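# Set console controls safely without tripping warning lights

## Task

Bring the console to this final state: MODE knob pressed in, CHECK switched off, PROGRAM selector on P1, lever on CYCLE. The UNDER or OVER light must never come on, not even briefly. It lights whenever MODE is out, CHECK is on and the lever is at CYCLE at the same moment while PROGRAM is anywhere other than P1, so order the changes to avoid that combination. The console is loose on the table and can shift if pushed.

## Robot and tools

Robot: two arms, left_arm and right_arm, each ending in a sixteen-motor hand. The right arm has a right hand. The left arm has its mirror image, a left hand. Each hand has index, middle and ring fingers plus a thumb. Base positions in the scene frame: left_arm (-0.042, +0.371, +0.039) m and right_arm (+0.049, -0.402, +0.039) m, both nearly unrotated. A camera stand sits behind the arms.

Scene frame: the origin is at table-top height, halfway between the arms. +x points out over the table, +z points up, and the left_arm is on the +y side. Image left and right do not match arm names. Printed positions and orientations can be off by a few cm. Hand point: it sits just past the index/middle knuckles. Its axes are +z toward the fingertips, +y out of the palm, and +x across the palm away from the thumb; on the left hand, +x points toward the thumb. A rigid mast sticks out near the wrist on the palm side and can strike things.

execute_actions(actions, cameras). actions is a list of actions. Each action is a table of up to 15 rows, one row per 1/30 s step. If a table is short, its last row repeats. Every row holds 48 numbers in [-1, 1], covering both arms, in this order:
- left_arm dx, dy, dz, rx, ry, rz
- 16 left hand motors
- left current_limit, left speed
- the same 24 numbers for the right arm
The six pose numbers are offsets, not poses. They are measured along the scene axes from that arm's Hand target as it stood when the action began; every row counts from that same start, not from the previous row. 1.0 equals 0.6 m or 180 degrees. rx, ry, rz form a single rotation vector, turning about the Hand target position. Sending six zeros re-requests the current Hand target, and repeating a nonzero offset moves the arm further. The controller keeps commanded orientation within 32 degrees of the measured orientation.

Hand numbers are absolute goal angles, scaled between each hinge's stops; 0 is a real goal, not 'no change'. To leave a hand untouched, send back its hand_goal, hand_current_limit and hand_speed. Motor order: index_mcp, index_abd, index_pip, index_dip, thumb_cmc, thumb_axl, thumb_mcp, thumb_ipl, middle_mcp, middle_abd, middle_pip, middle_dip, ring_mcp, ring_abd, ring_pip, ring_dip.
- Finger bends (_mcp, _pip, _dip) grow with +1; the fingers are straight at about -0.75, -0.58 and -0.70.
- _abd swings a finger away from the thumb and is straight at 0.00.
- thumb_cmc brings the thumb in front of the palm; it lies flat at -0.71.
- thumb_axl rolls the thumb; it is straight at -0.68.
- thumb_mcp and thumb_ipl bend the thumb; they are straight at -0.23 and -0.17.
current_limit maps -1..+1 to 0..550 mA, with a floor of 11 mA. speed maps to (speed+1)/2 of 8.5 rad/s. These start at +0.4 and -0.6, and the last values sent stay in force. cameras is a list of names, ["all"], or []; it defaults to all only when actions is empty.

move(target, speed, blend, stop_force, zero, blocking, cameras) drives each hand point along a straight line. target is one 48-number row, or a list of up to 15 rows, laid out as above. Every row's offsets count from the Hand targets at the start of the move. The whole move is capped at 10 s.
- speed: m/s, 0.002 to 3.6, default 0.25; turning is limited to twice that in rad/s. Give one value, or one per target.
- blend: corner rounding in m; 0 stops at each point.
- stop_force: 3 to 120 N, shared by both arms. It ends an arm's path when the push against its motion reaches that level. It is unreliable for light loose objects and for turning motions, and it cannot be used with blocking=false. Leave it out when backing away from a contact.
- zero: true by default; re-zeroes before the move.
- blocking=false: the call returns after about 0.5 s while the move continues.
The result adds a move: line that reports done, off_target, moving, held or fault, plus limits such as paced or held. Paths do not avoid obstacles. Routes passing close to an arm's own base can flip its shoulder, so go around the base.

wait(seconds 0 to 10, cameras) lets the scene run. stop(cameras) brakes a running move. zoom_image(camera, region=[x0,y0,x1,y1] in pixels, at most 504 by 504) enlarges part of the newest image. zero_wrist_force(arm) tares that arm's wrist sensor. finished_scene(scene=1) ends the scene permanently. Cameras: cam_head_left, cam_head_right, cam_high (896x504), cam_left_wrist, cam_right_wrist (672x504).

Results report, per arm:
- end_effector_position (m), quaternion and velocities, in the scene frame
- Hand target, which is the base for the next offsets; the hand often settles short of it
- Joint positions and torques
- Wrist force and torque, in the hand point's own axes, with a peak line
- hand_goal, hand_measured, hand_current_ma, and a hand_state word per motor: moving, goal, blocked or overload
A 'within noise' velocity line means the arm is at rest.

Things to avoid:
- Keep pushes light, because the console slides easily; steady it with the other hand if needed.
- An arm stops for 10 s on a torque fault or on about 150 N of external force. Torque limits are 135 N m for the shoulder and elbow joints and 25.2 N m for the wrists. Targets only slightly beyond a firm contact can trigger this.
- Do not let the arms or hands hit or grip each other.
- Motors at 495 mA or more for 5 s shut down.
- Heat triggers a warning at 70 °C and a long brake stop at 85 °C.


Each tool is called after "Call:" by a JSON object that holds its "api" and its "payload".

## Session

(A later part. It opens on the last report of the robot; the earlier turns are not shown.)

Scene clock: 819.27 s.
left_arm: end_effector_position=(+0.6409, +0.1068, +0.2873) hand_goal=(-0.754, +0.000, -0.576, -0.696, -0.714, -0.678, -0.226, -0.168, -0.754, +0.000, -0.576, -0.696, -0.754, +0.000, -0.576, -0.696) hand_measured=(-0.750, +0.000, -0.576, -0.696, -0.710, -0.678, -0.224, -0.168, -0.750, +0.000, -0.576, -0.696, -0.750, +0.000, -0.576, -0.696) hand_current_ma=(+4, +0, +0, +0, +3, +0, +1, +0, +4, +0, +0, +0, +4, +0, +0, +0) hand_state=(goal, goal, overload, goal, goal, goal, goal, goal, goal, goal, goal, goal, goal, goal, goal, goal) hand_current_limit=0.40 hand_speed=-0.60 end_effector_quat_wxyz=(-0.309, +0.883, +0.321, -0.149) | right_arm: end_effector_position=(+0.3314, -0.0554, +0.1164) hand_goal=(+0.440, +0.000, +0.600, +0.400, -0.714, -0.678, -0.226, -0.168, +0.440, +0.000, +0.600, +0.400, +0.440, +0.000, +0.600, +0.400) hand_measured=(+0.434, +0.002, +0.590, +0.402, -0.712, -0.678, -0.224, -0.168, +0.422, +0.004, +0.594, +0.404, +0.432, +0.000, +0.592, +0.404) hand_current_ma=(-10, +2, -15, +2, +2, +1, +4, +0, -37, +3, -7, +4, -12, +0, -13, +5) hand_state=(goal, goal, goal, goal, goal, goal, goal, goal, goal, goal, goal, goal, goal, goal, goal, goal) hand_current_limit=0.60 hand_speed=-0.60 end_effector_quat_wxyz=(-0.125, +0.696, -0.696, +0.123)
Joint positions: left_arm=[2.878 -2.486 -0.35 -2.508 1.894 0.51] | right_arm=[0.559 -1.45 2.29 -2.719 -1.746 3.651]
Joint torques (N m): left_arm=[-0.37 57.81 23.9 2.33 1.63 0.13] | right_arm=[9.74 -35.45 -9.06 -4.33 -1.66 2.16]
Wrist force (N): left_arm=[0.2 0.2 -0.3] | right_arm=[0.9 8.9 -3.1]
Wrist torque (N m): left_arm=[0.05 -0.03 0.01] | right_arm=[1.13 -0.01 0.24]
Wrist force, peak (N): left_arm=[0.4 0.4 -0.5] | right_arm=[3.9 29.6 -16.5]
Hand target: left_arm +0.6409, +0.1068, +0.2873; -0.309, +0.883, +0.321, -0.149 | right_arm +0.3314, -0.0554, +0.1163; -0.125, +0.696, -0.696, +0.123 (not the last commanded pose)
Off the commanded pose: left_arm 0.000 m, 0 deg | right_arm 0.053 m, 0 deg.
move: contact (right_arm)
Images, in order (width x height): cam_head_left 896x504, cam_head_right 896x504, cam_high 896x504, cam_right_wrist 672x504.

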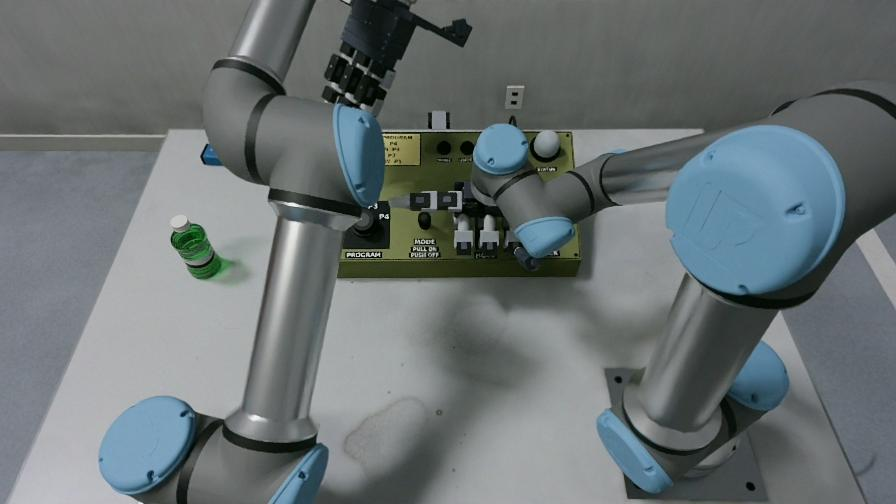

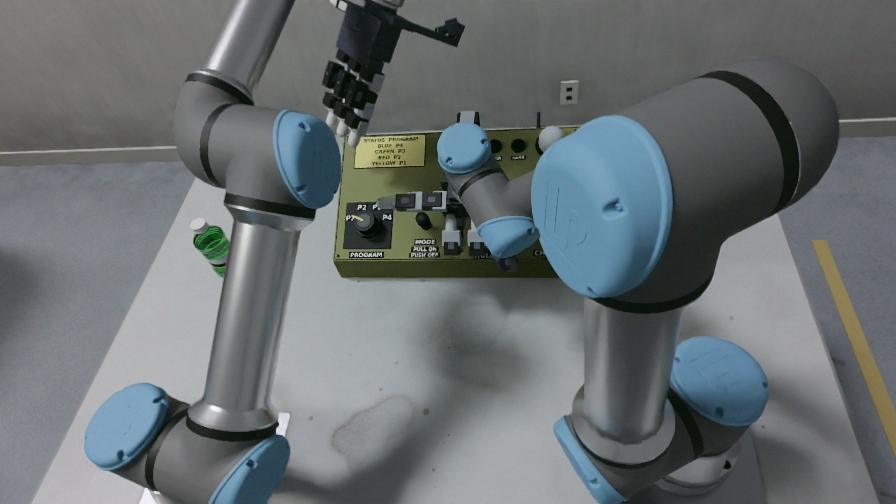

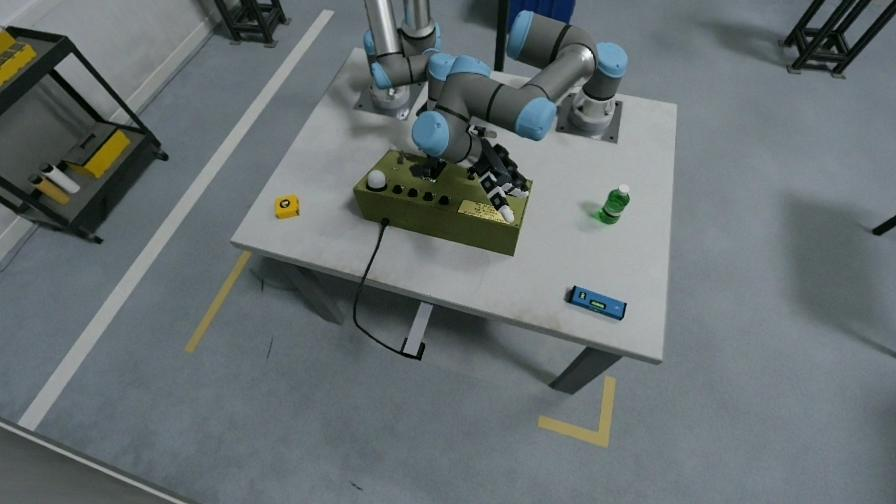

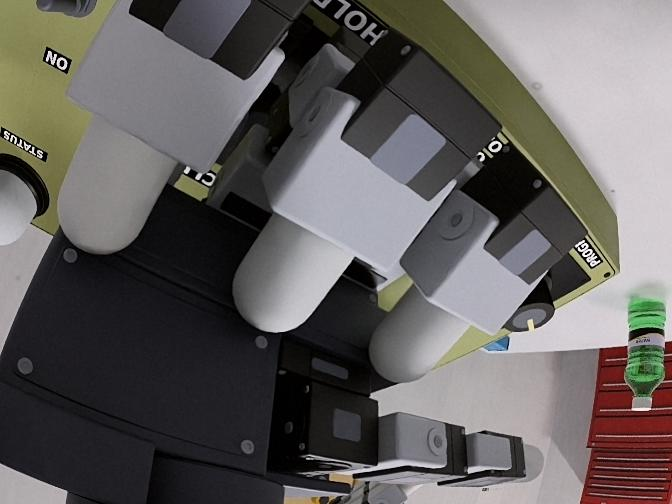

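Call:
{"api": "move", "payload": {"target": [0,0,0,0,0,0,-0.754,0,-0.576,-0.696,-0.714,-0.678,-0.226,-0.168,-0.754,0,-0.576,-0.696,-0.754,0,-0.576,-0.696,0.4,-0.6,0.1,0,0.012,0,0,0,0.44,0,0.6,0.4,-0.714,-0.678,-0.226,-0.168,0.44,0,0.6,0.4,0.44,0,0.6,0.4,0.6,-0.6], "speed": 0.015, "stop_force": 15, "cameras": ["cam_head_left","cam_head_right","cam_right_wrist","cam_high"]}}

Call:
{"api": "zoom_image", "payload": {"camera": "cam_head_left", "region": [390, 130, 590, 330]}}

Call:
{"api": "zoom_image", "payload": {"camera": "cam_high", "region": [360, 90, 500, 205]}}

Scene clock: 849.57 s.
left_arm: end_effector_position=(+0.6409, +0.1068, +0.2873) hand_goal=(-0.754, +0.000, -0.576, -0.696, -0.714, -0.678, -0.226, -0.168, -0.754, +0.000, -0.576, -0.696, -0.754, +0.000, -0.576, -0.696) hand_measured=(-0.750, +0.000, -0.576, -0.696, -0.710, -0.678, -0.224, -0.168, -0.750, +0.000, -0.576, -0.696, -0.750, +0.000, -0.576, -0.696) hand_current_ma=(+4, +0, +0, +0, +3, +0, +1, +0, +4, +0, +0, +0, +4, +0, +0, +0) hand_state=(goal, goal, overload, goal, goal, goal, goal, goal, goal, goal, goal, goal, goal, goal, goal, goal) hand_current_limit=0.40 hand_speed=-0.60 end_effector_quat_wxyz=(-0.309, +0.883, +0.321, -0.149) | right_arm: end_effector_position=(+0.3320, -0.0554, +0.1164) hand_goal=(+0.440, +0.000, +0.600, +0.400, -0.714, -0.678, -0.226, -0.168, +0.440, +0.000, +0.600, +0.400, +0.440, +0.000, +0.600, +0.400) hand_measured=(+0.434, +0.002, +0.590, +0.402, -0.712, -0.678, -0.224, -0.168, +0.422, +0.004, +0.594, +0.404, +0.432, +0.000, +0.592, +0.404) hand_current_ma=(-10, +2, -15, +2, +2, +1, +4, +0, -37, +3, -7, +4, -12, +0, -13, +5) hand_state=(goal, goal, goal, goal, goal, goal, goal, goal, goal, goal, goal, goal, goal, goal, goal, goal) hand_current_limit=0.60 hand_speed=-0.60 end_effector_quat_wxyz=(-0.125, +0.696, -0.696, +0.123)
Joint positions: left_arm=[2.878 -2.486 -0.35 -2.508 1.894 0.51] | right_arm=[0.558 -1.449 2.289 -2.718 -1.745 3.65]
Joint torques (N m): left_arm=[0.07 58.55 24.87 2.29 1.66 0.16] | right_arm=[5.22 -34.57 -13.88 -7.02 -3.08 2.06]
Wrist force (N): left_arm=[0.1 -0.1 -0.2] | right_arm=[1.9 22.1 -8.8]
Wrist torque (N m): left_arm=[0.00 -0.02 0.01] | right_arm=[2.22 0.09 0.76]
Wrist force, peak (N): left_arm=[0.4 0.2 -0.5] | right_arm=[3.1 29.2 -13.8]
Hand target: left_arm +0.6409, +0.1068, +0.2873; -0.309, +0.883, +0.321, -0.149 | right_arm +0.3320, -0.0554, +0.1164; -0.125, +0.696, -0.696, +0.123 (not the last commanded pose)
Off the commanded pose: left_arm 0.000 m, 0 deg | right_arm 0.060 m, 0 deg.
move: contact (right_arm)
Images, in order (width x height): cam_head_left 896x504, cam_head_right 896x504, cam_high 896x504, cam_right_wrist 672x504.

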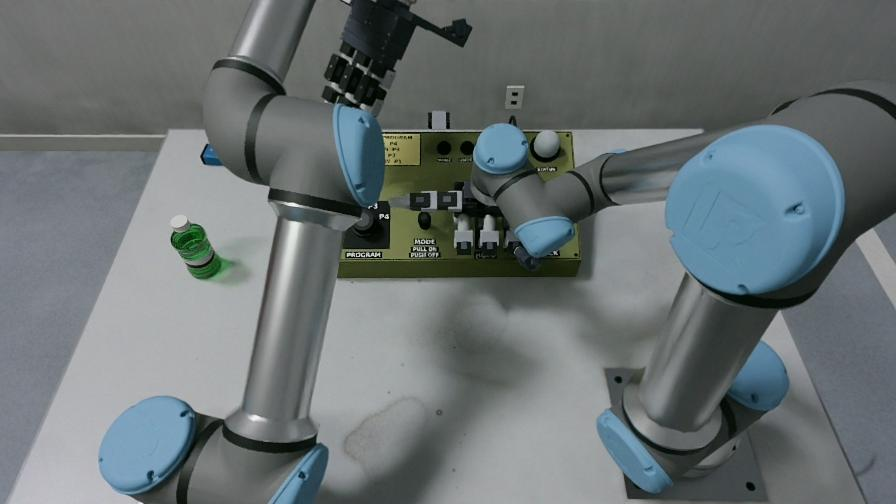

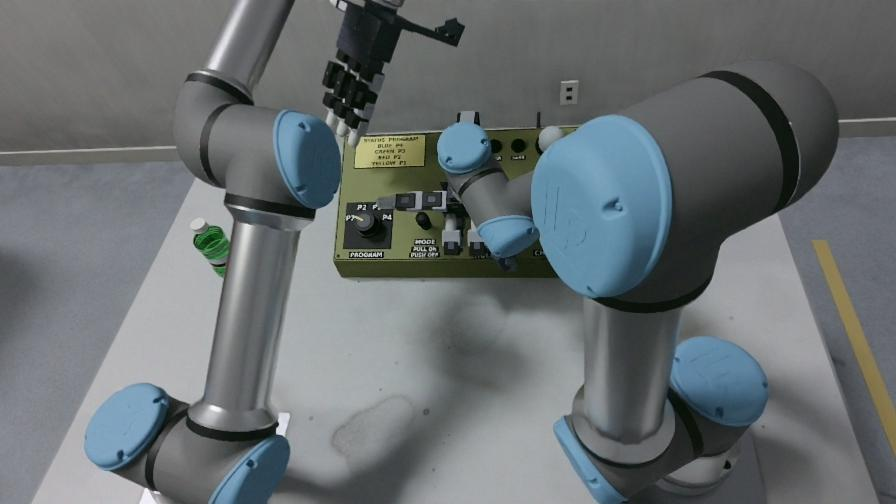

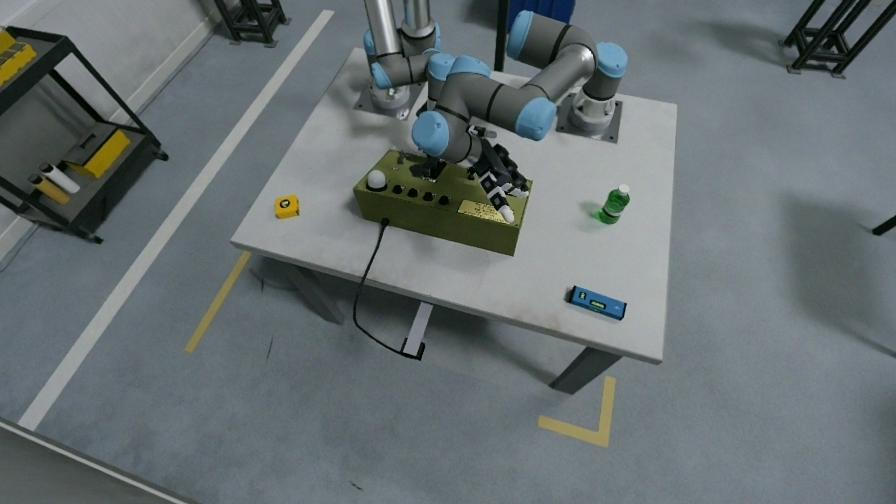

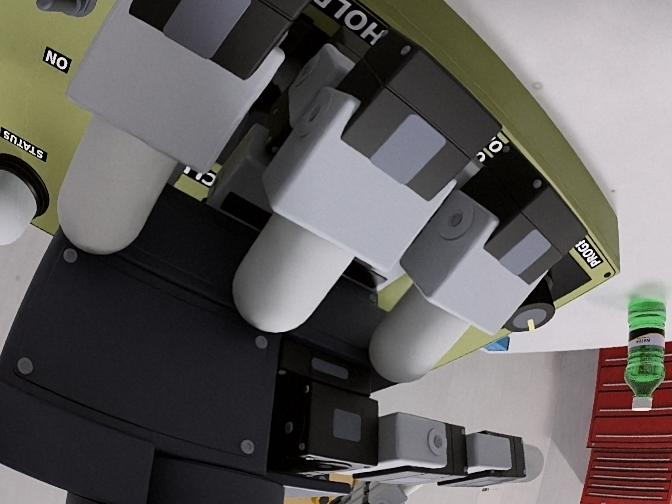

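Scaled by 2.520.

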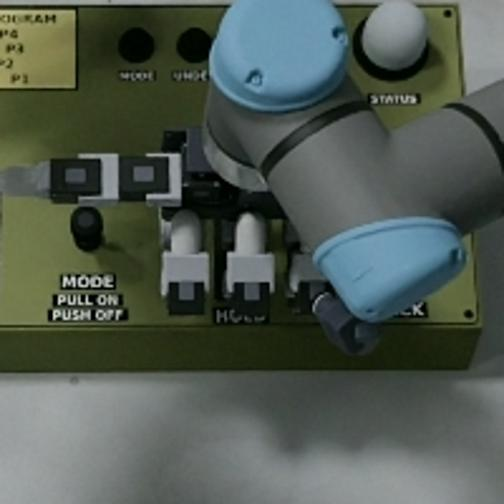

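Scaled by 3.600.

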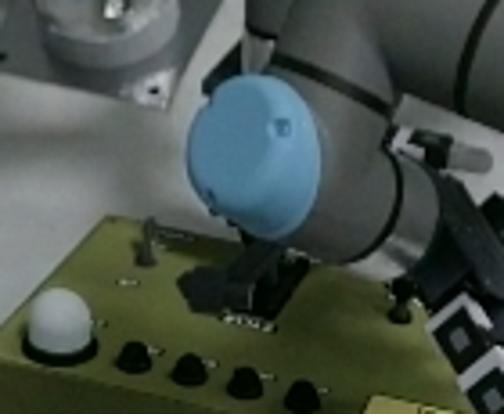

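Call:
{"api": "move", "payload": {"target": [[0,0,0,0,0,0,-0.754,0,-0.576,-0.696,-0.714,-0.678,-0.226,-0.168,-0.754,0,-0.576,-0.696,-0.754,0,-0.576,-0.696,0.4,-0.6,-0.15,0,0,0,0,0,0.44,0,0.6,0.4,-0.714,-0.678,-0.226,-0.168,0.44,0,0.6,0.4,0.44,0,0.6,0.4,0.6,-0.6],[0,0,0,0,0,0,-0.754,0,-0.576,-0.696,-0.714,-0.678,-0.226,-0.168,-0.754,0,-0.576,-0.696,-0.754,0,-0.576,-0.696,0.4,-0.6,-0.15,-0.3,0.1,0,0,0,0.44,0,0.6,0.4,-0.714,-0.678,-0.226,-0.168,0.44,0,0.6,0.4,0.44,0,0.6,0.4,0.6,-0.6]], "speed": 0.12, "blend": [0.03, 0], "cameras": ["cam_head_left","cam_head_right","cam_right_wrist"]}}

Call:
{"api": "zoom_image", "payload": {"camera": "cam_head_left", "region": [420, 160, 600, 290]}}

Call:
{"api": "zoom_image", "payload": {"camera": "cam_head_right", "region": [420, 160, 600, 290]}}

Call:
{"api": "zoom_image", "payload": {"camera": "cam_right_wrist", "region": [0, 0, 500, 375]}}

Scene clock: 887.63 s.
left_arm: end_effector_position=(+0.6409, +0.1068, +0.2873) hand_goal=(-0.754, +0.000, -0.576, -0.696, -0.714, -0.678, -0.226, -0.168, -0.754, +0.000, -0.576, -0.696, -0.754, +0.000, -0.576, -0.696) hand_measured=(-0.750, +0.000, -0.576, -0.696, -0.710, -0.678, -0.224, -0.168, -0.750, +0.000, -0.576, -0.696, -0.750, +0.000, -0.576, -0.696) hand_current_ma=(+4, +0, +0, +0, +3, +0, +1, +0, +4, +0, +0, +0, +4, +0, +0, +0) hand_state=(goal, goal, overload, goal, goal, goal, goal, goal, goal, goal, goal, goal, goal, goal, goal, goal) hand_current_limit=0.40 hand_speed=-0.60 end_effector_quat_wxyz=(-0.309, +0.883, +0.321, -0.149) | right_arm: end_effector_position=(+0.2420, -0.2354, +0.1764) hand_goal=(+0.440, +0.000, +0.600, +0.400, -0.714, -0.678, -0.226, -0.168, +0.440, +0.000, +0.600, +0.400, +0.440, +0.000, +0.600, +0.400) hand_measured=(+0.434, +0.002, +0.590, +0.402, -0.712, -0.678, -0.224, -0.168, +0.422, +0.004, +0.594, +0.404, +0.432, +0.000, +0.592, +0.404) hand_current_ma=(-10, +2, -15, +2, +2, +1, +4, +0, -37, +3, -7, +4, -12, +0, -13, +4) hand_state=(goal, goal, goal, goal, goal, goal, goal, goal, goal, goal, goal, goal, goal, goal, goal, goal) hand_current_limit=0.60 hand_speed=-0.60 end_effector_quat_wxyz=(-0.125, +0.696, -0.696, +0.123)
Joint positions: left_arm=[2.878 -2.486 -0.35 -2.508 1.894 0.51] | right_arm=[0.073 -2.209 2.617 -2.331 -1.585 3.189]
Joint torques (N m): left_arm=[-0.39 58.45 24.79 2.32 1.63 0.15] | right_arm=[-7.35 -6.79 -11.57 -1.11 0.66 -1.84]
Wrist force (N): left_arm=[0.3 0.1 -0.1] | right_arm=[-0.2 0.2 1.4]
Wrist torque (N m): left_arm=[0.03 -0.05 0.02] | right_arm=[0.26 -0.08 0.03]
Wrist force, peak (N): left_arm=[0.5 0.2 -0.4] | right_arm=[2.1 22.8 -8.0]
Hand target: left_arm +0.6409, +0.1068, +0.2873; -0.309, +0.883, +0.321, -0.149 | right_arm +0.2420, -0.2354, +0.1764; -0.125, +0.696, -0.696, +0.123
Off the commanded pose: left_arm 0.000 m, 0 deg | right_arm 0.000 m, 0 deg.
move: done
Images, in order (width x height): cam_head_left 896x504, cam_head_right 896x504, cam_right_wrist 672x504.

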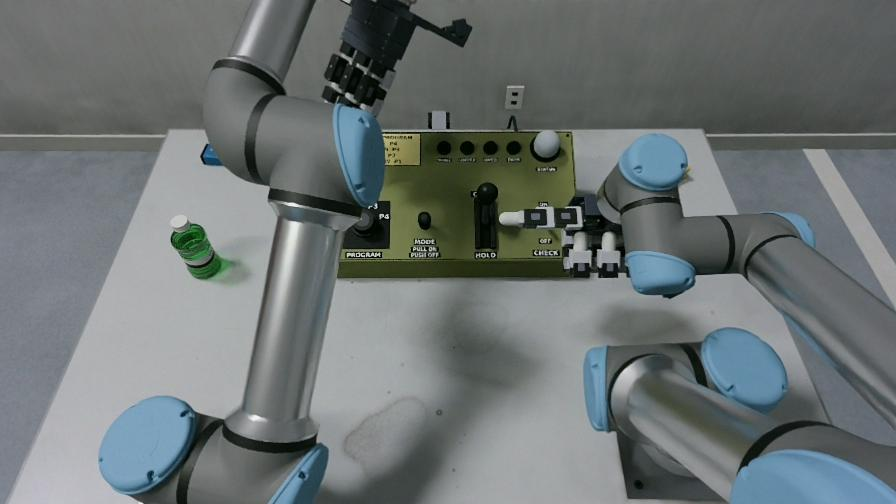

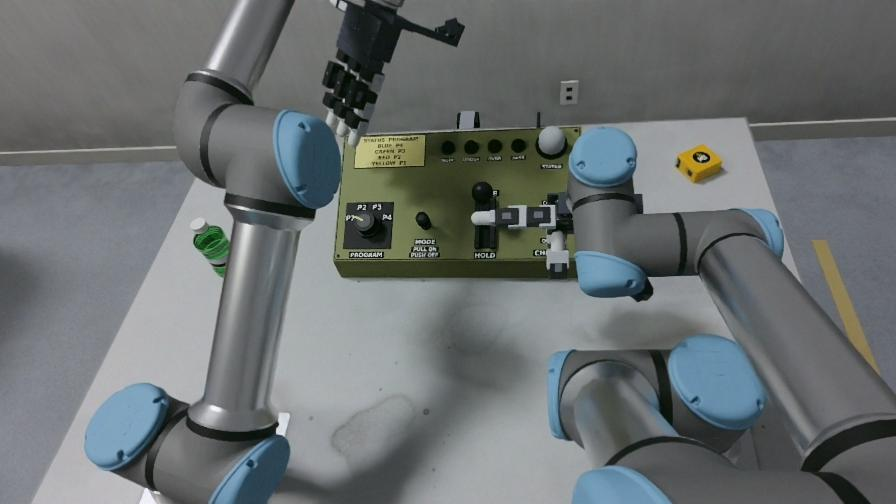

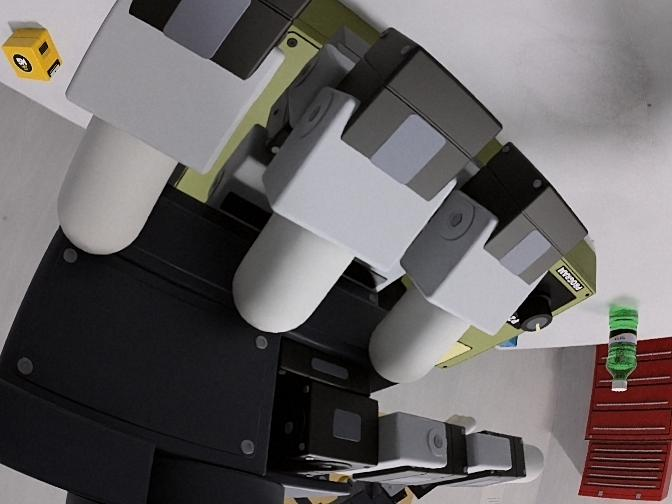

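Scaled by 2.800.

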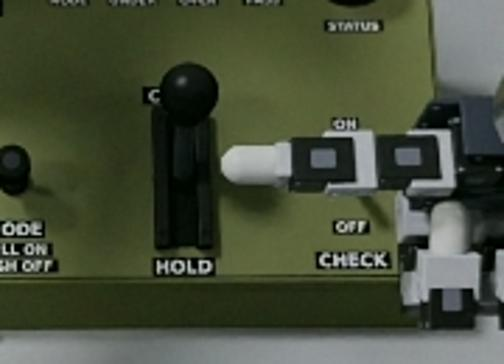

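Scaled by 2.800.

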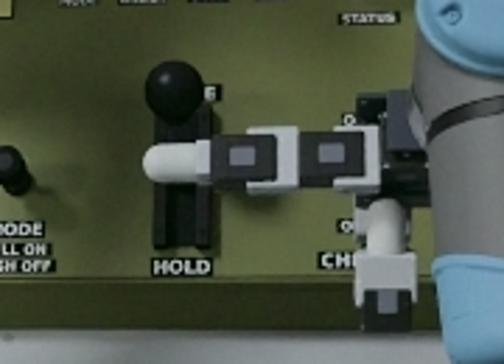

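Scaled by 1.008 from the camera's 672x504 image, which has a finer 960x720 frame.

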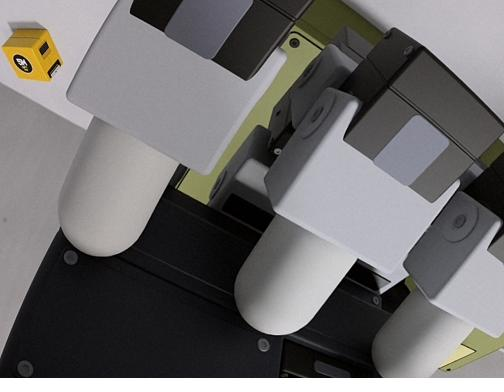

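Call:
{"api": "move", "payload": {"target": [[0,0,0,0,0,0,-0.754,0,-0.576,-0.696,-0.714,-0.678,-0.226,-0.168,-0.754,0,-0.576,-0.696,-0.754,0,-0.576,-0.696,0.4,-0.6,0.05,-0.1,0.2,0,0,0,0.44,0,0.6,0.4,-0.714,-0.678,-0.226,-0.168,0.44,0,0.6,0.4,0.44,0,0.6,0.4,0.6,-0.6],[0,0,0,0,0,0,-0.754,0,-0.576,-0.696,-0.714,-0.678,-0.226,-0.168,-0.754,0,-0.576,-0.696,-0.754,0,-0.576,-0.696,0.4,-0.6,0.1,-0.36,0.25,0,0,0,0.44,0,0.6,0.4,-0.714,-0.678,-0.226,-0.168,0.44,0,0.6,0.4,0.44,0,0.6,0.4,0.6,-0.6]], "speed": 0.2, "blend": [0.05, 0], "cameras": ["all"]}}

Call:
{"api": "zoom_image", "payload": {"camera": "cam_head_left", "region": [400, 120, 600, 280]}}

Call:
{"api": "zoom_image", "payload": {"camera": "cam_head_right", "region": [330, 120, 500, 280]}}

Call:
{"api": "zoom_image", "payload": {"camera": "cam_right_wrist", "region": [300, 80, 640, 440]}}

Call:
{"api": "zoom_image", "payload": {"camera": "cam_high", "region": [340, 120, 540, 260]}}

Scene clock: 917.30 s.
left_arm: end_effector_position=(+0.6409, +0.1068, +0.2873) hand_goal=(-0.754, +0.000, -0.576, -0.696, -0.714, -0.678, -0.226, -0.168, -0.754, +0.000, -0.576, -0.696, -0.754, +0.000, -0.576, -0.696) hand_measured=(-0.750, +0.000, -0.576, -0.696, -0.710, -0.678, -0.224, -0.168, -0.750, +0.000, -0.576, -0.696, -0.750, +0.000, -0.576, -0.696) hand_current_ma=(+4, +0, +0, +0, +3, +0, +1, +0, +4, +0, +0, +0, +4, +0, +0, +0) hand_state=(goal, goal, overload, goal, goal, goal, goal, goal, goal, goal, goal, goal, goal, goal, goal, goal) hand_current_limit=0.40 hand_speed=-0.60 end_effector_quat_wxyz=(-0.309, +0.883, +0.321, -0.149) | right_arm: end_effector_position=(+0.3020, -0.4513, +0.3264) hand_goal=(+0.440, +0.000, +0.600, +0.400, -0.714, -0.678, -0.226, -0.168, +0.440, +0.000, +0.600, +0.400, +0.440, +0.000, +0.600, +0.400) hand_measured=(+0.434, +0.002, +0.590, +0.402, -0.712, -0.678, -0.224, -0.168, +0.422, +0.004, +0.594, +0.404, +0.432, +0.000, +0.592, +0.404) hand_current_ma=(-10, +2, -15, +2, +2, +1, +4, +0, -37, +3, -7, +4, -13, +0, -12, +4) hand_state=(goal, goal, goal, goal, goal, goal, goal, goal, goal, goal, goal, goal, goal, goal, goal, goal) hand_current_limit=0.60 hand_speed=-0.60 end_effector_quat_wxyz=(-0.125, +0.696, -0.696, +0.123)
Joint positions: left_arm=[2.878 -2.486 -0.35 -2.508 1.894 0.51] | right_arm=[-0.787 -2.233 2.206 -1.791 -1.316 2.364]
Joint torques (N m): left_arm=[-0.68 57.38 25.62 2.26 1.79 0.06] | right_arm=[-8.51 15.94 -33.06 -0.74 1.67 -2.05]
Wrist force (N): left_arm=[0.3 0.0 -0.2] | right_arm=[0.3 -0.2 1.5]
Wrist torque (N m): left_arm=[0.02 -0.05 0.03] | right_arm=[0.18 -0.16 0.04]
Wrist force, peak (N): left_arm=[0.4 -0.2 -0.5] | right_arm=[-0.7 1.0 2.2]
Hand target: left_arm +0.6409, +0.1068, +0.2873; -0.309, +0.883, +0.321, -0.149 | right_arm +0.3020, -0.4514, +0.3264; -0.125, +0.696, -0.696, +0.123
Off the commanded pose: left_arm 0.000 m, 0 deg | right_arm 0.000 m, 0 deg.
move: done

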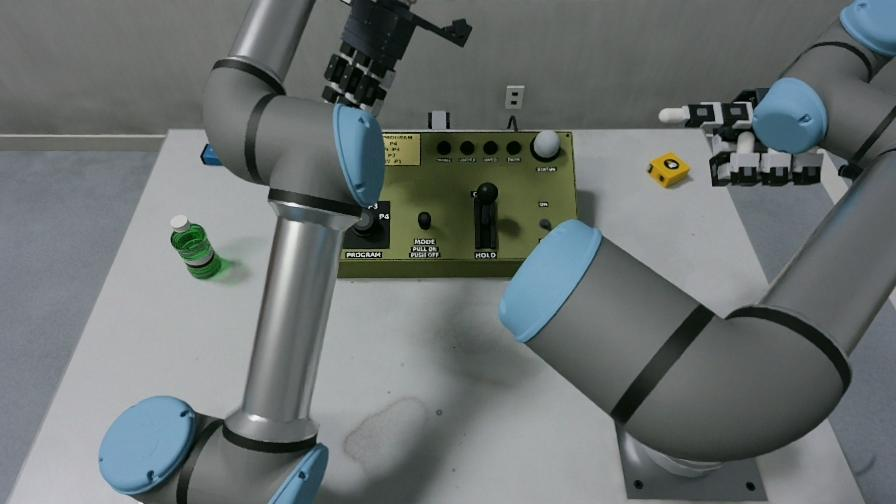

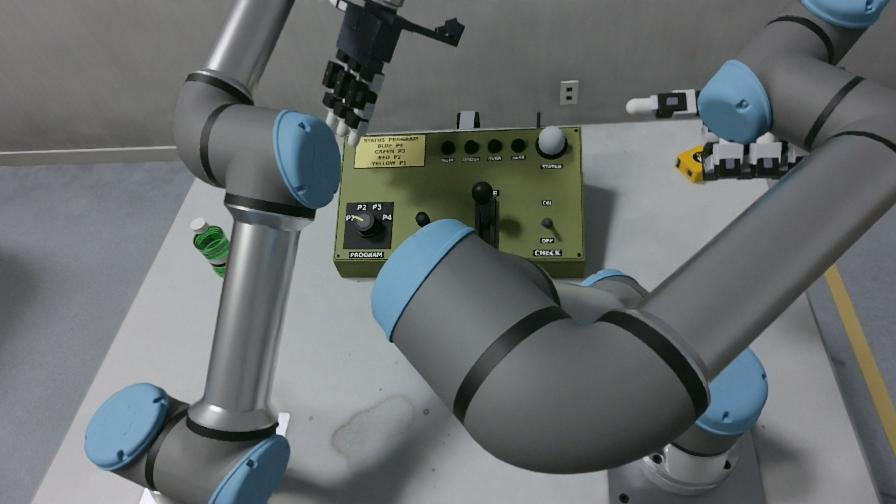

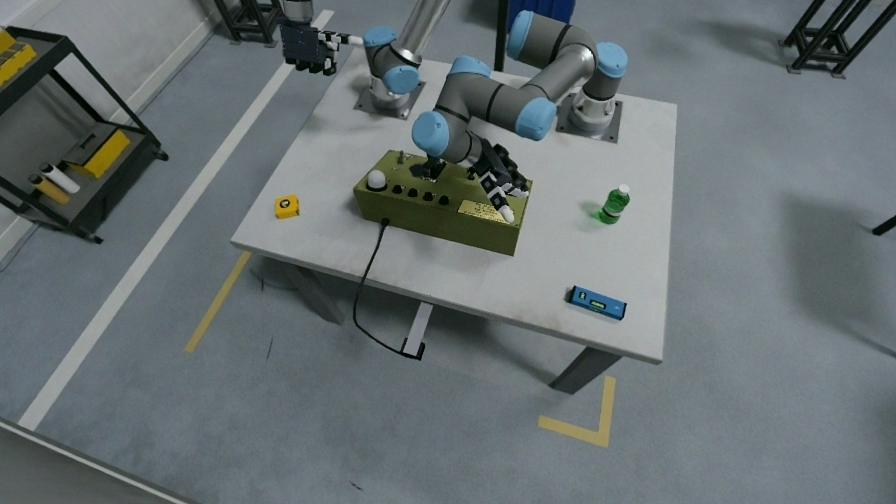

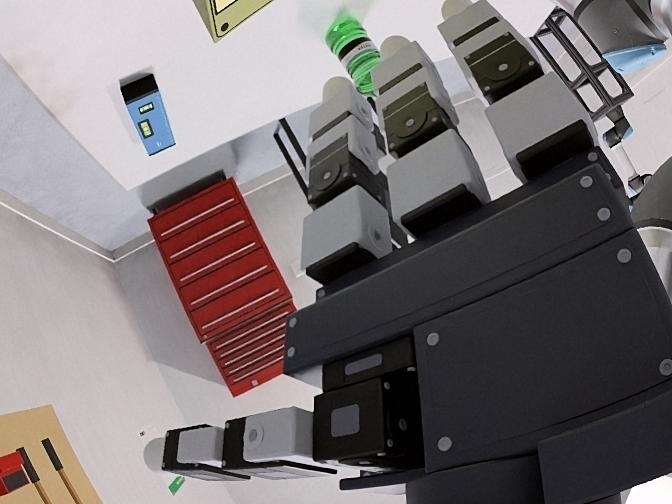

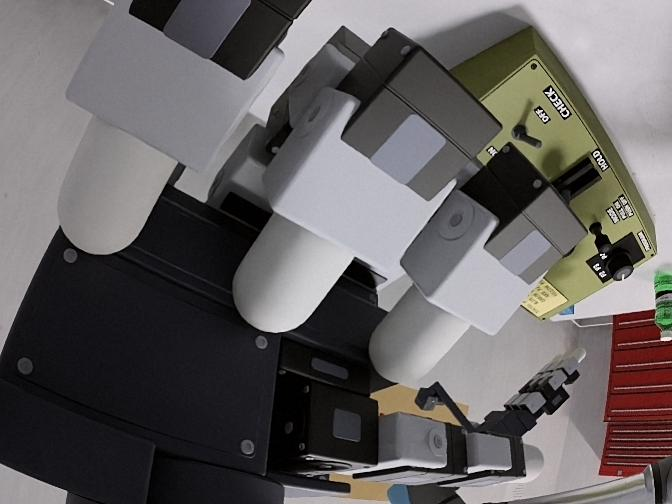

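Scaled by 2.520.

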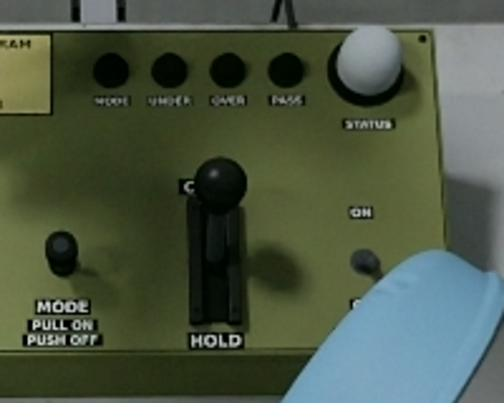

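Scaled by 2.965.

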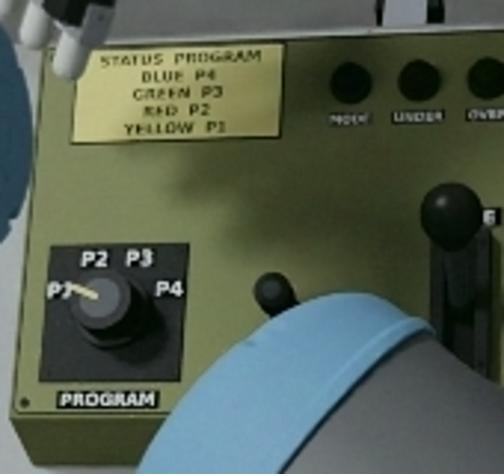

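Scaled by 1.400 from the camera's 672x504 image, which has a finer 960x720 frame.

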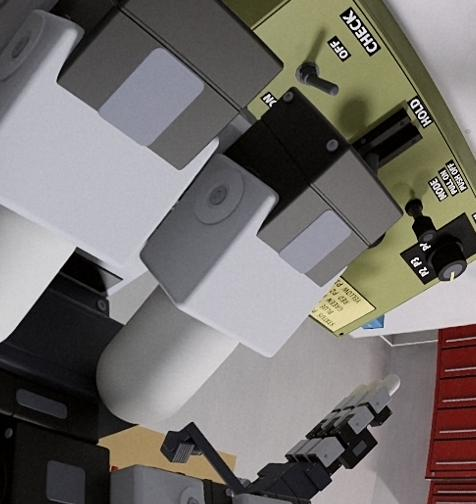

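Scaled by 2.520.

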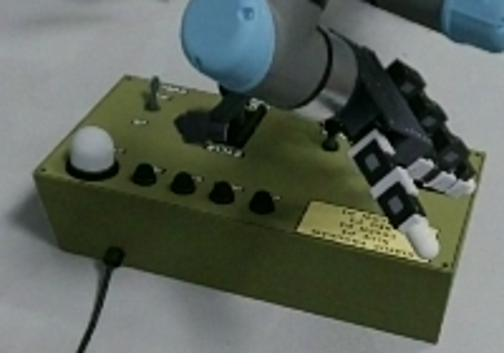

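Call:
{"api": "finished_scene", "payload": {}}

The scene is finished: the task was done.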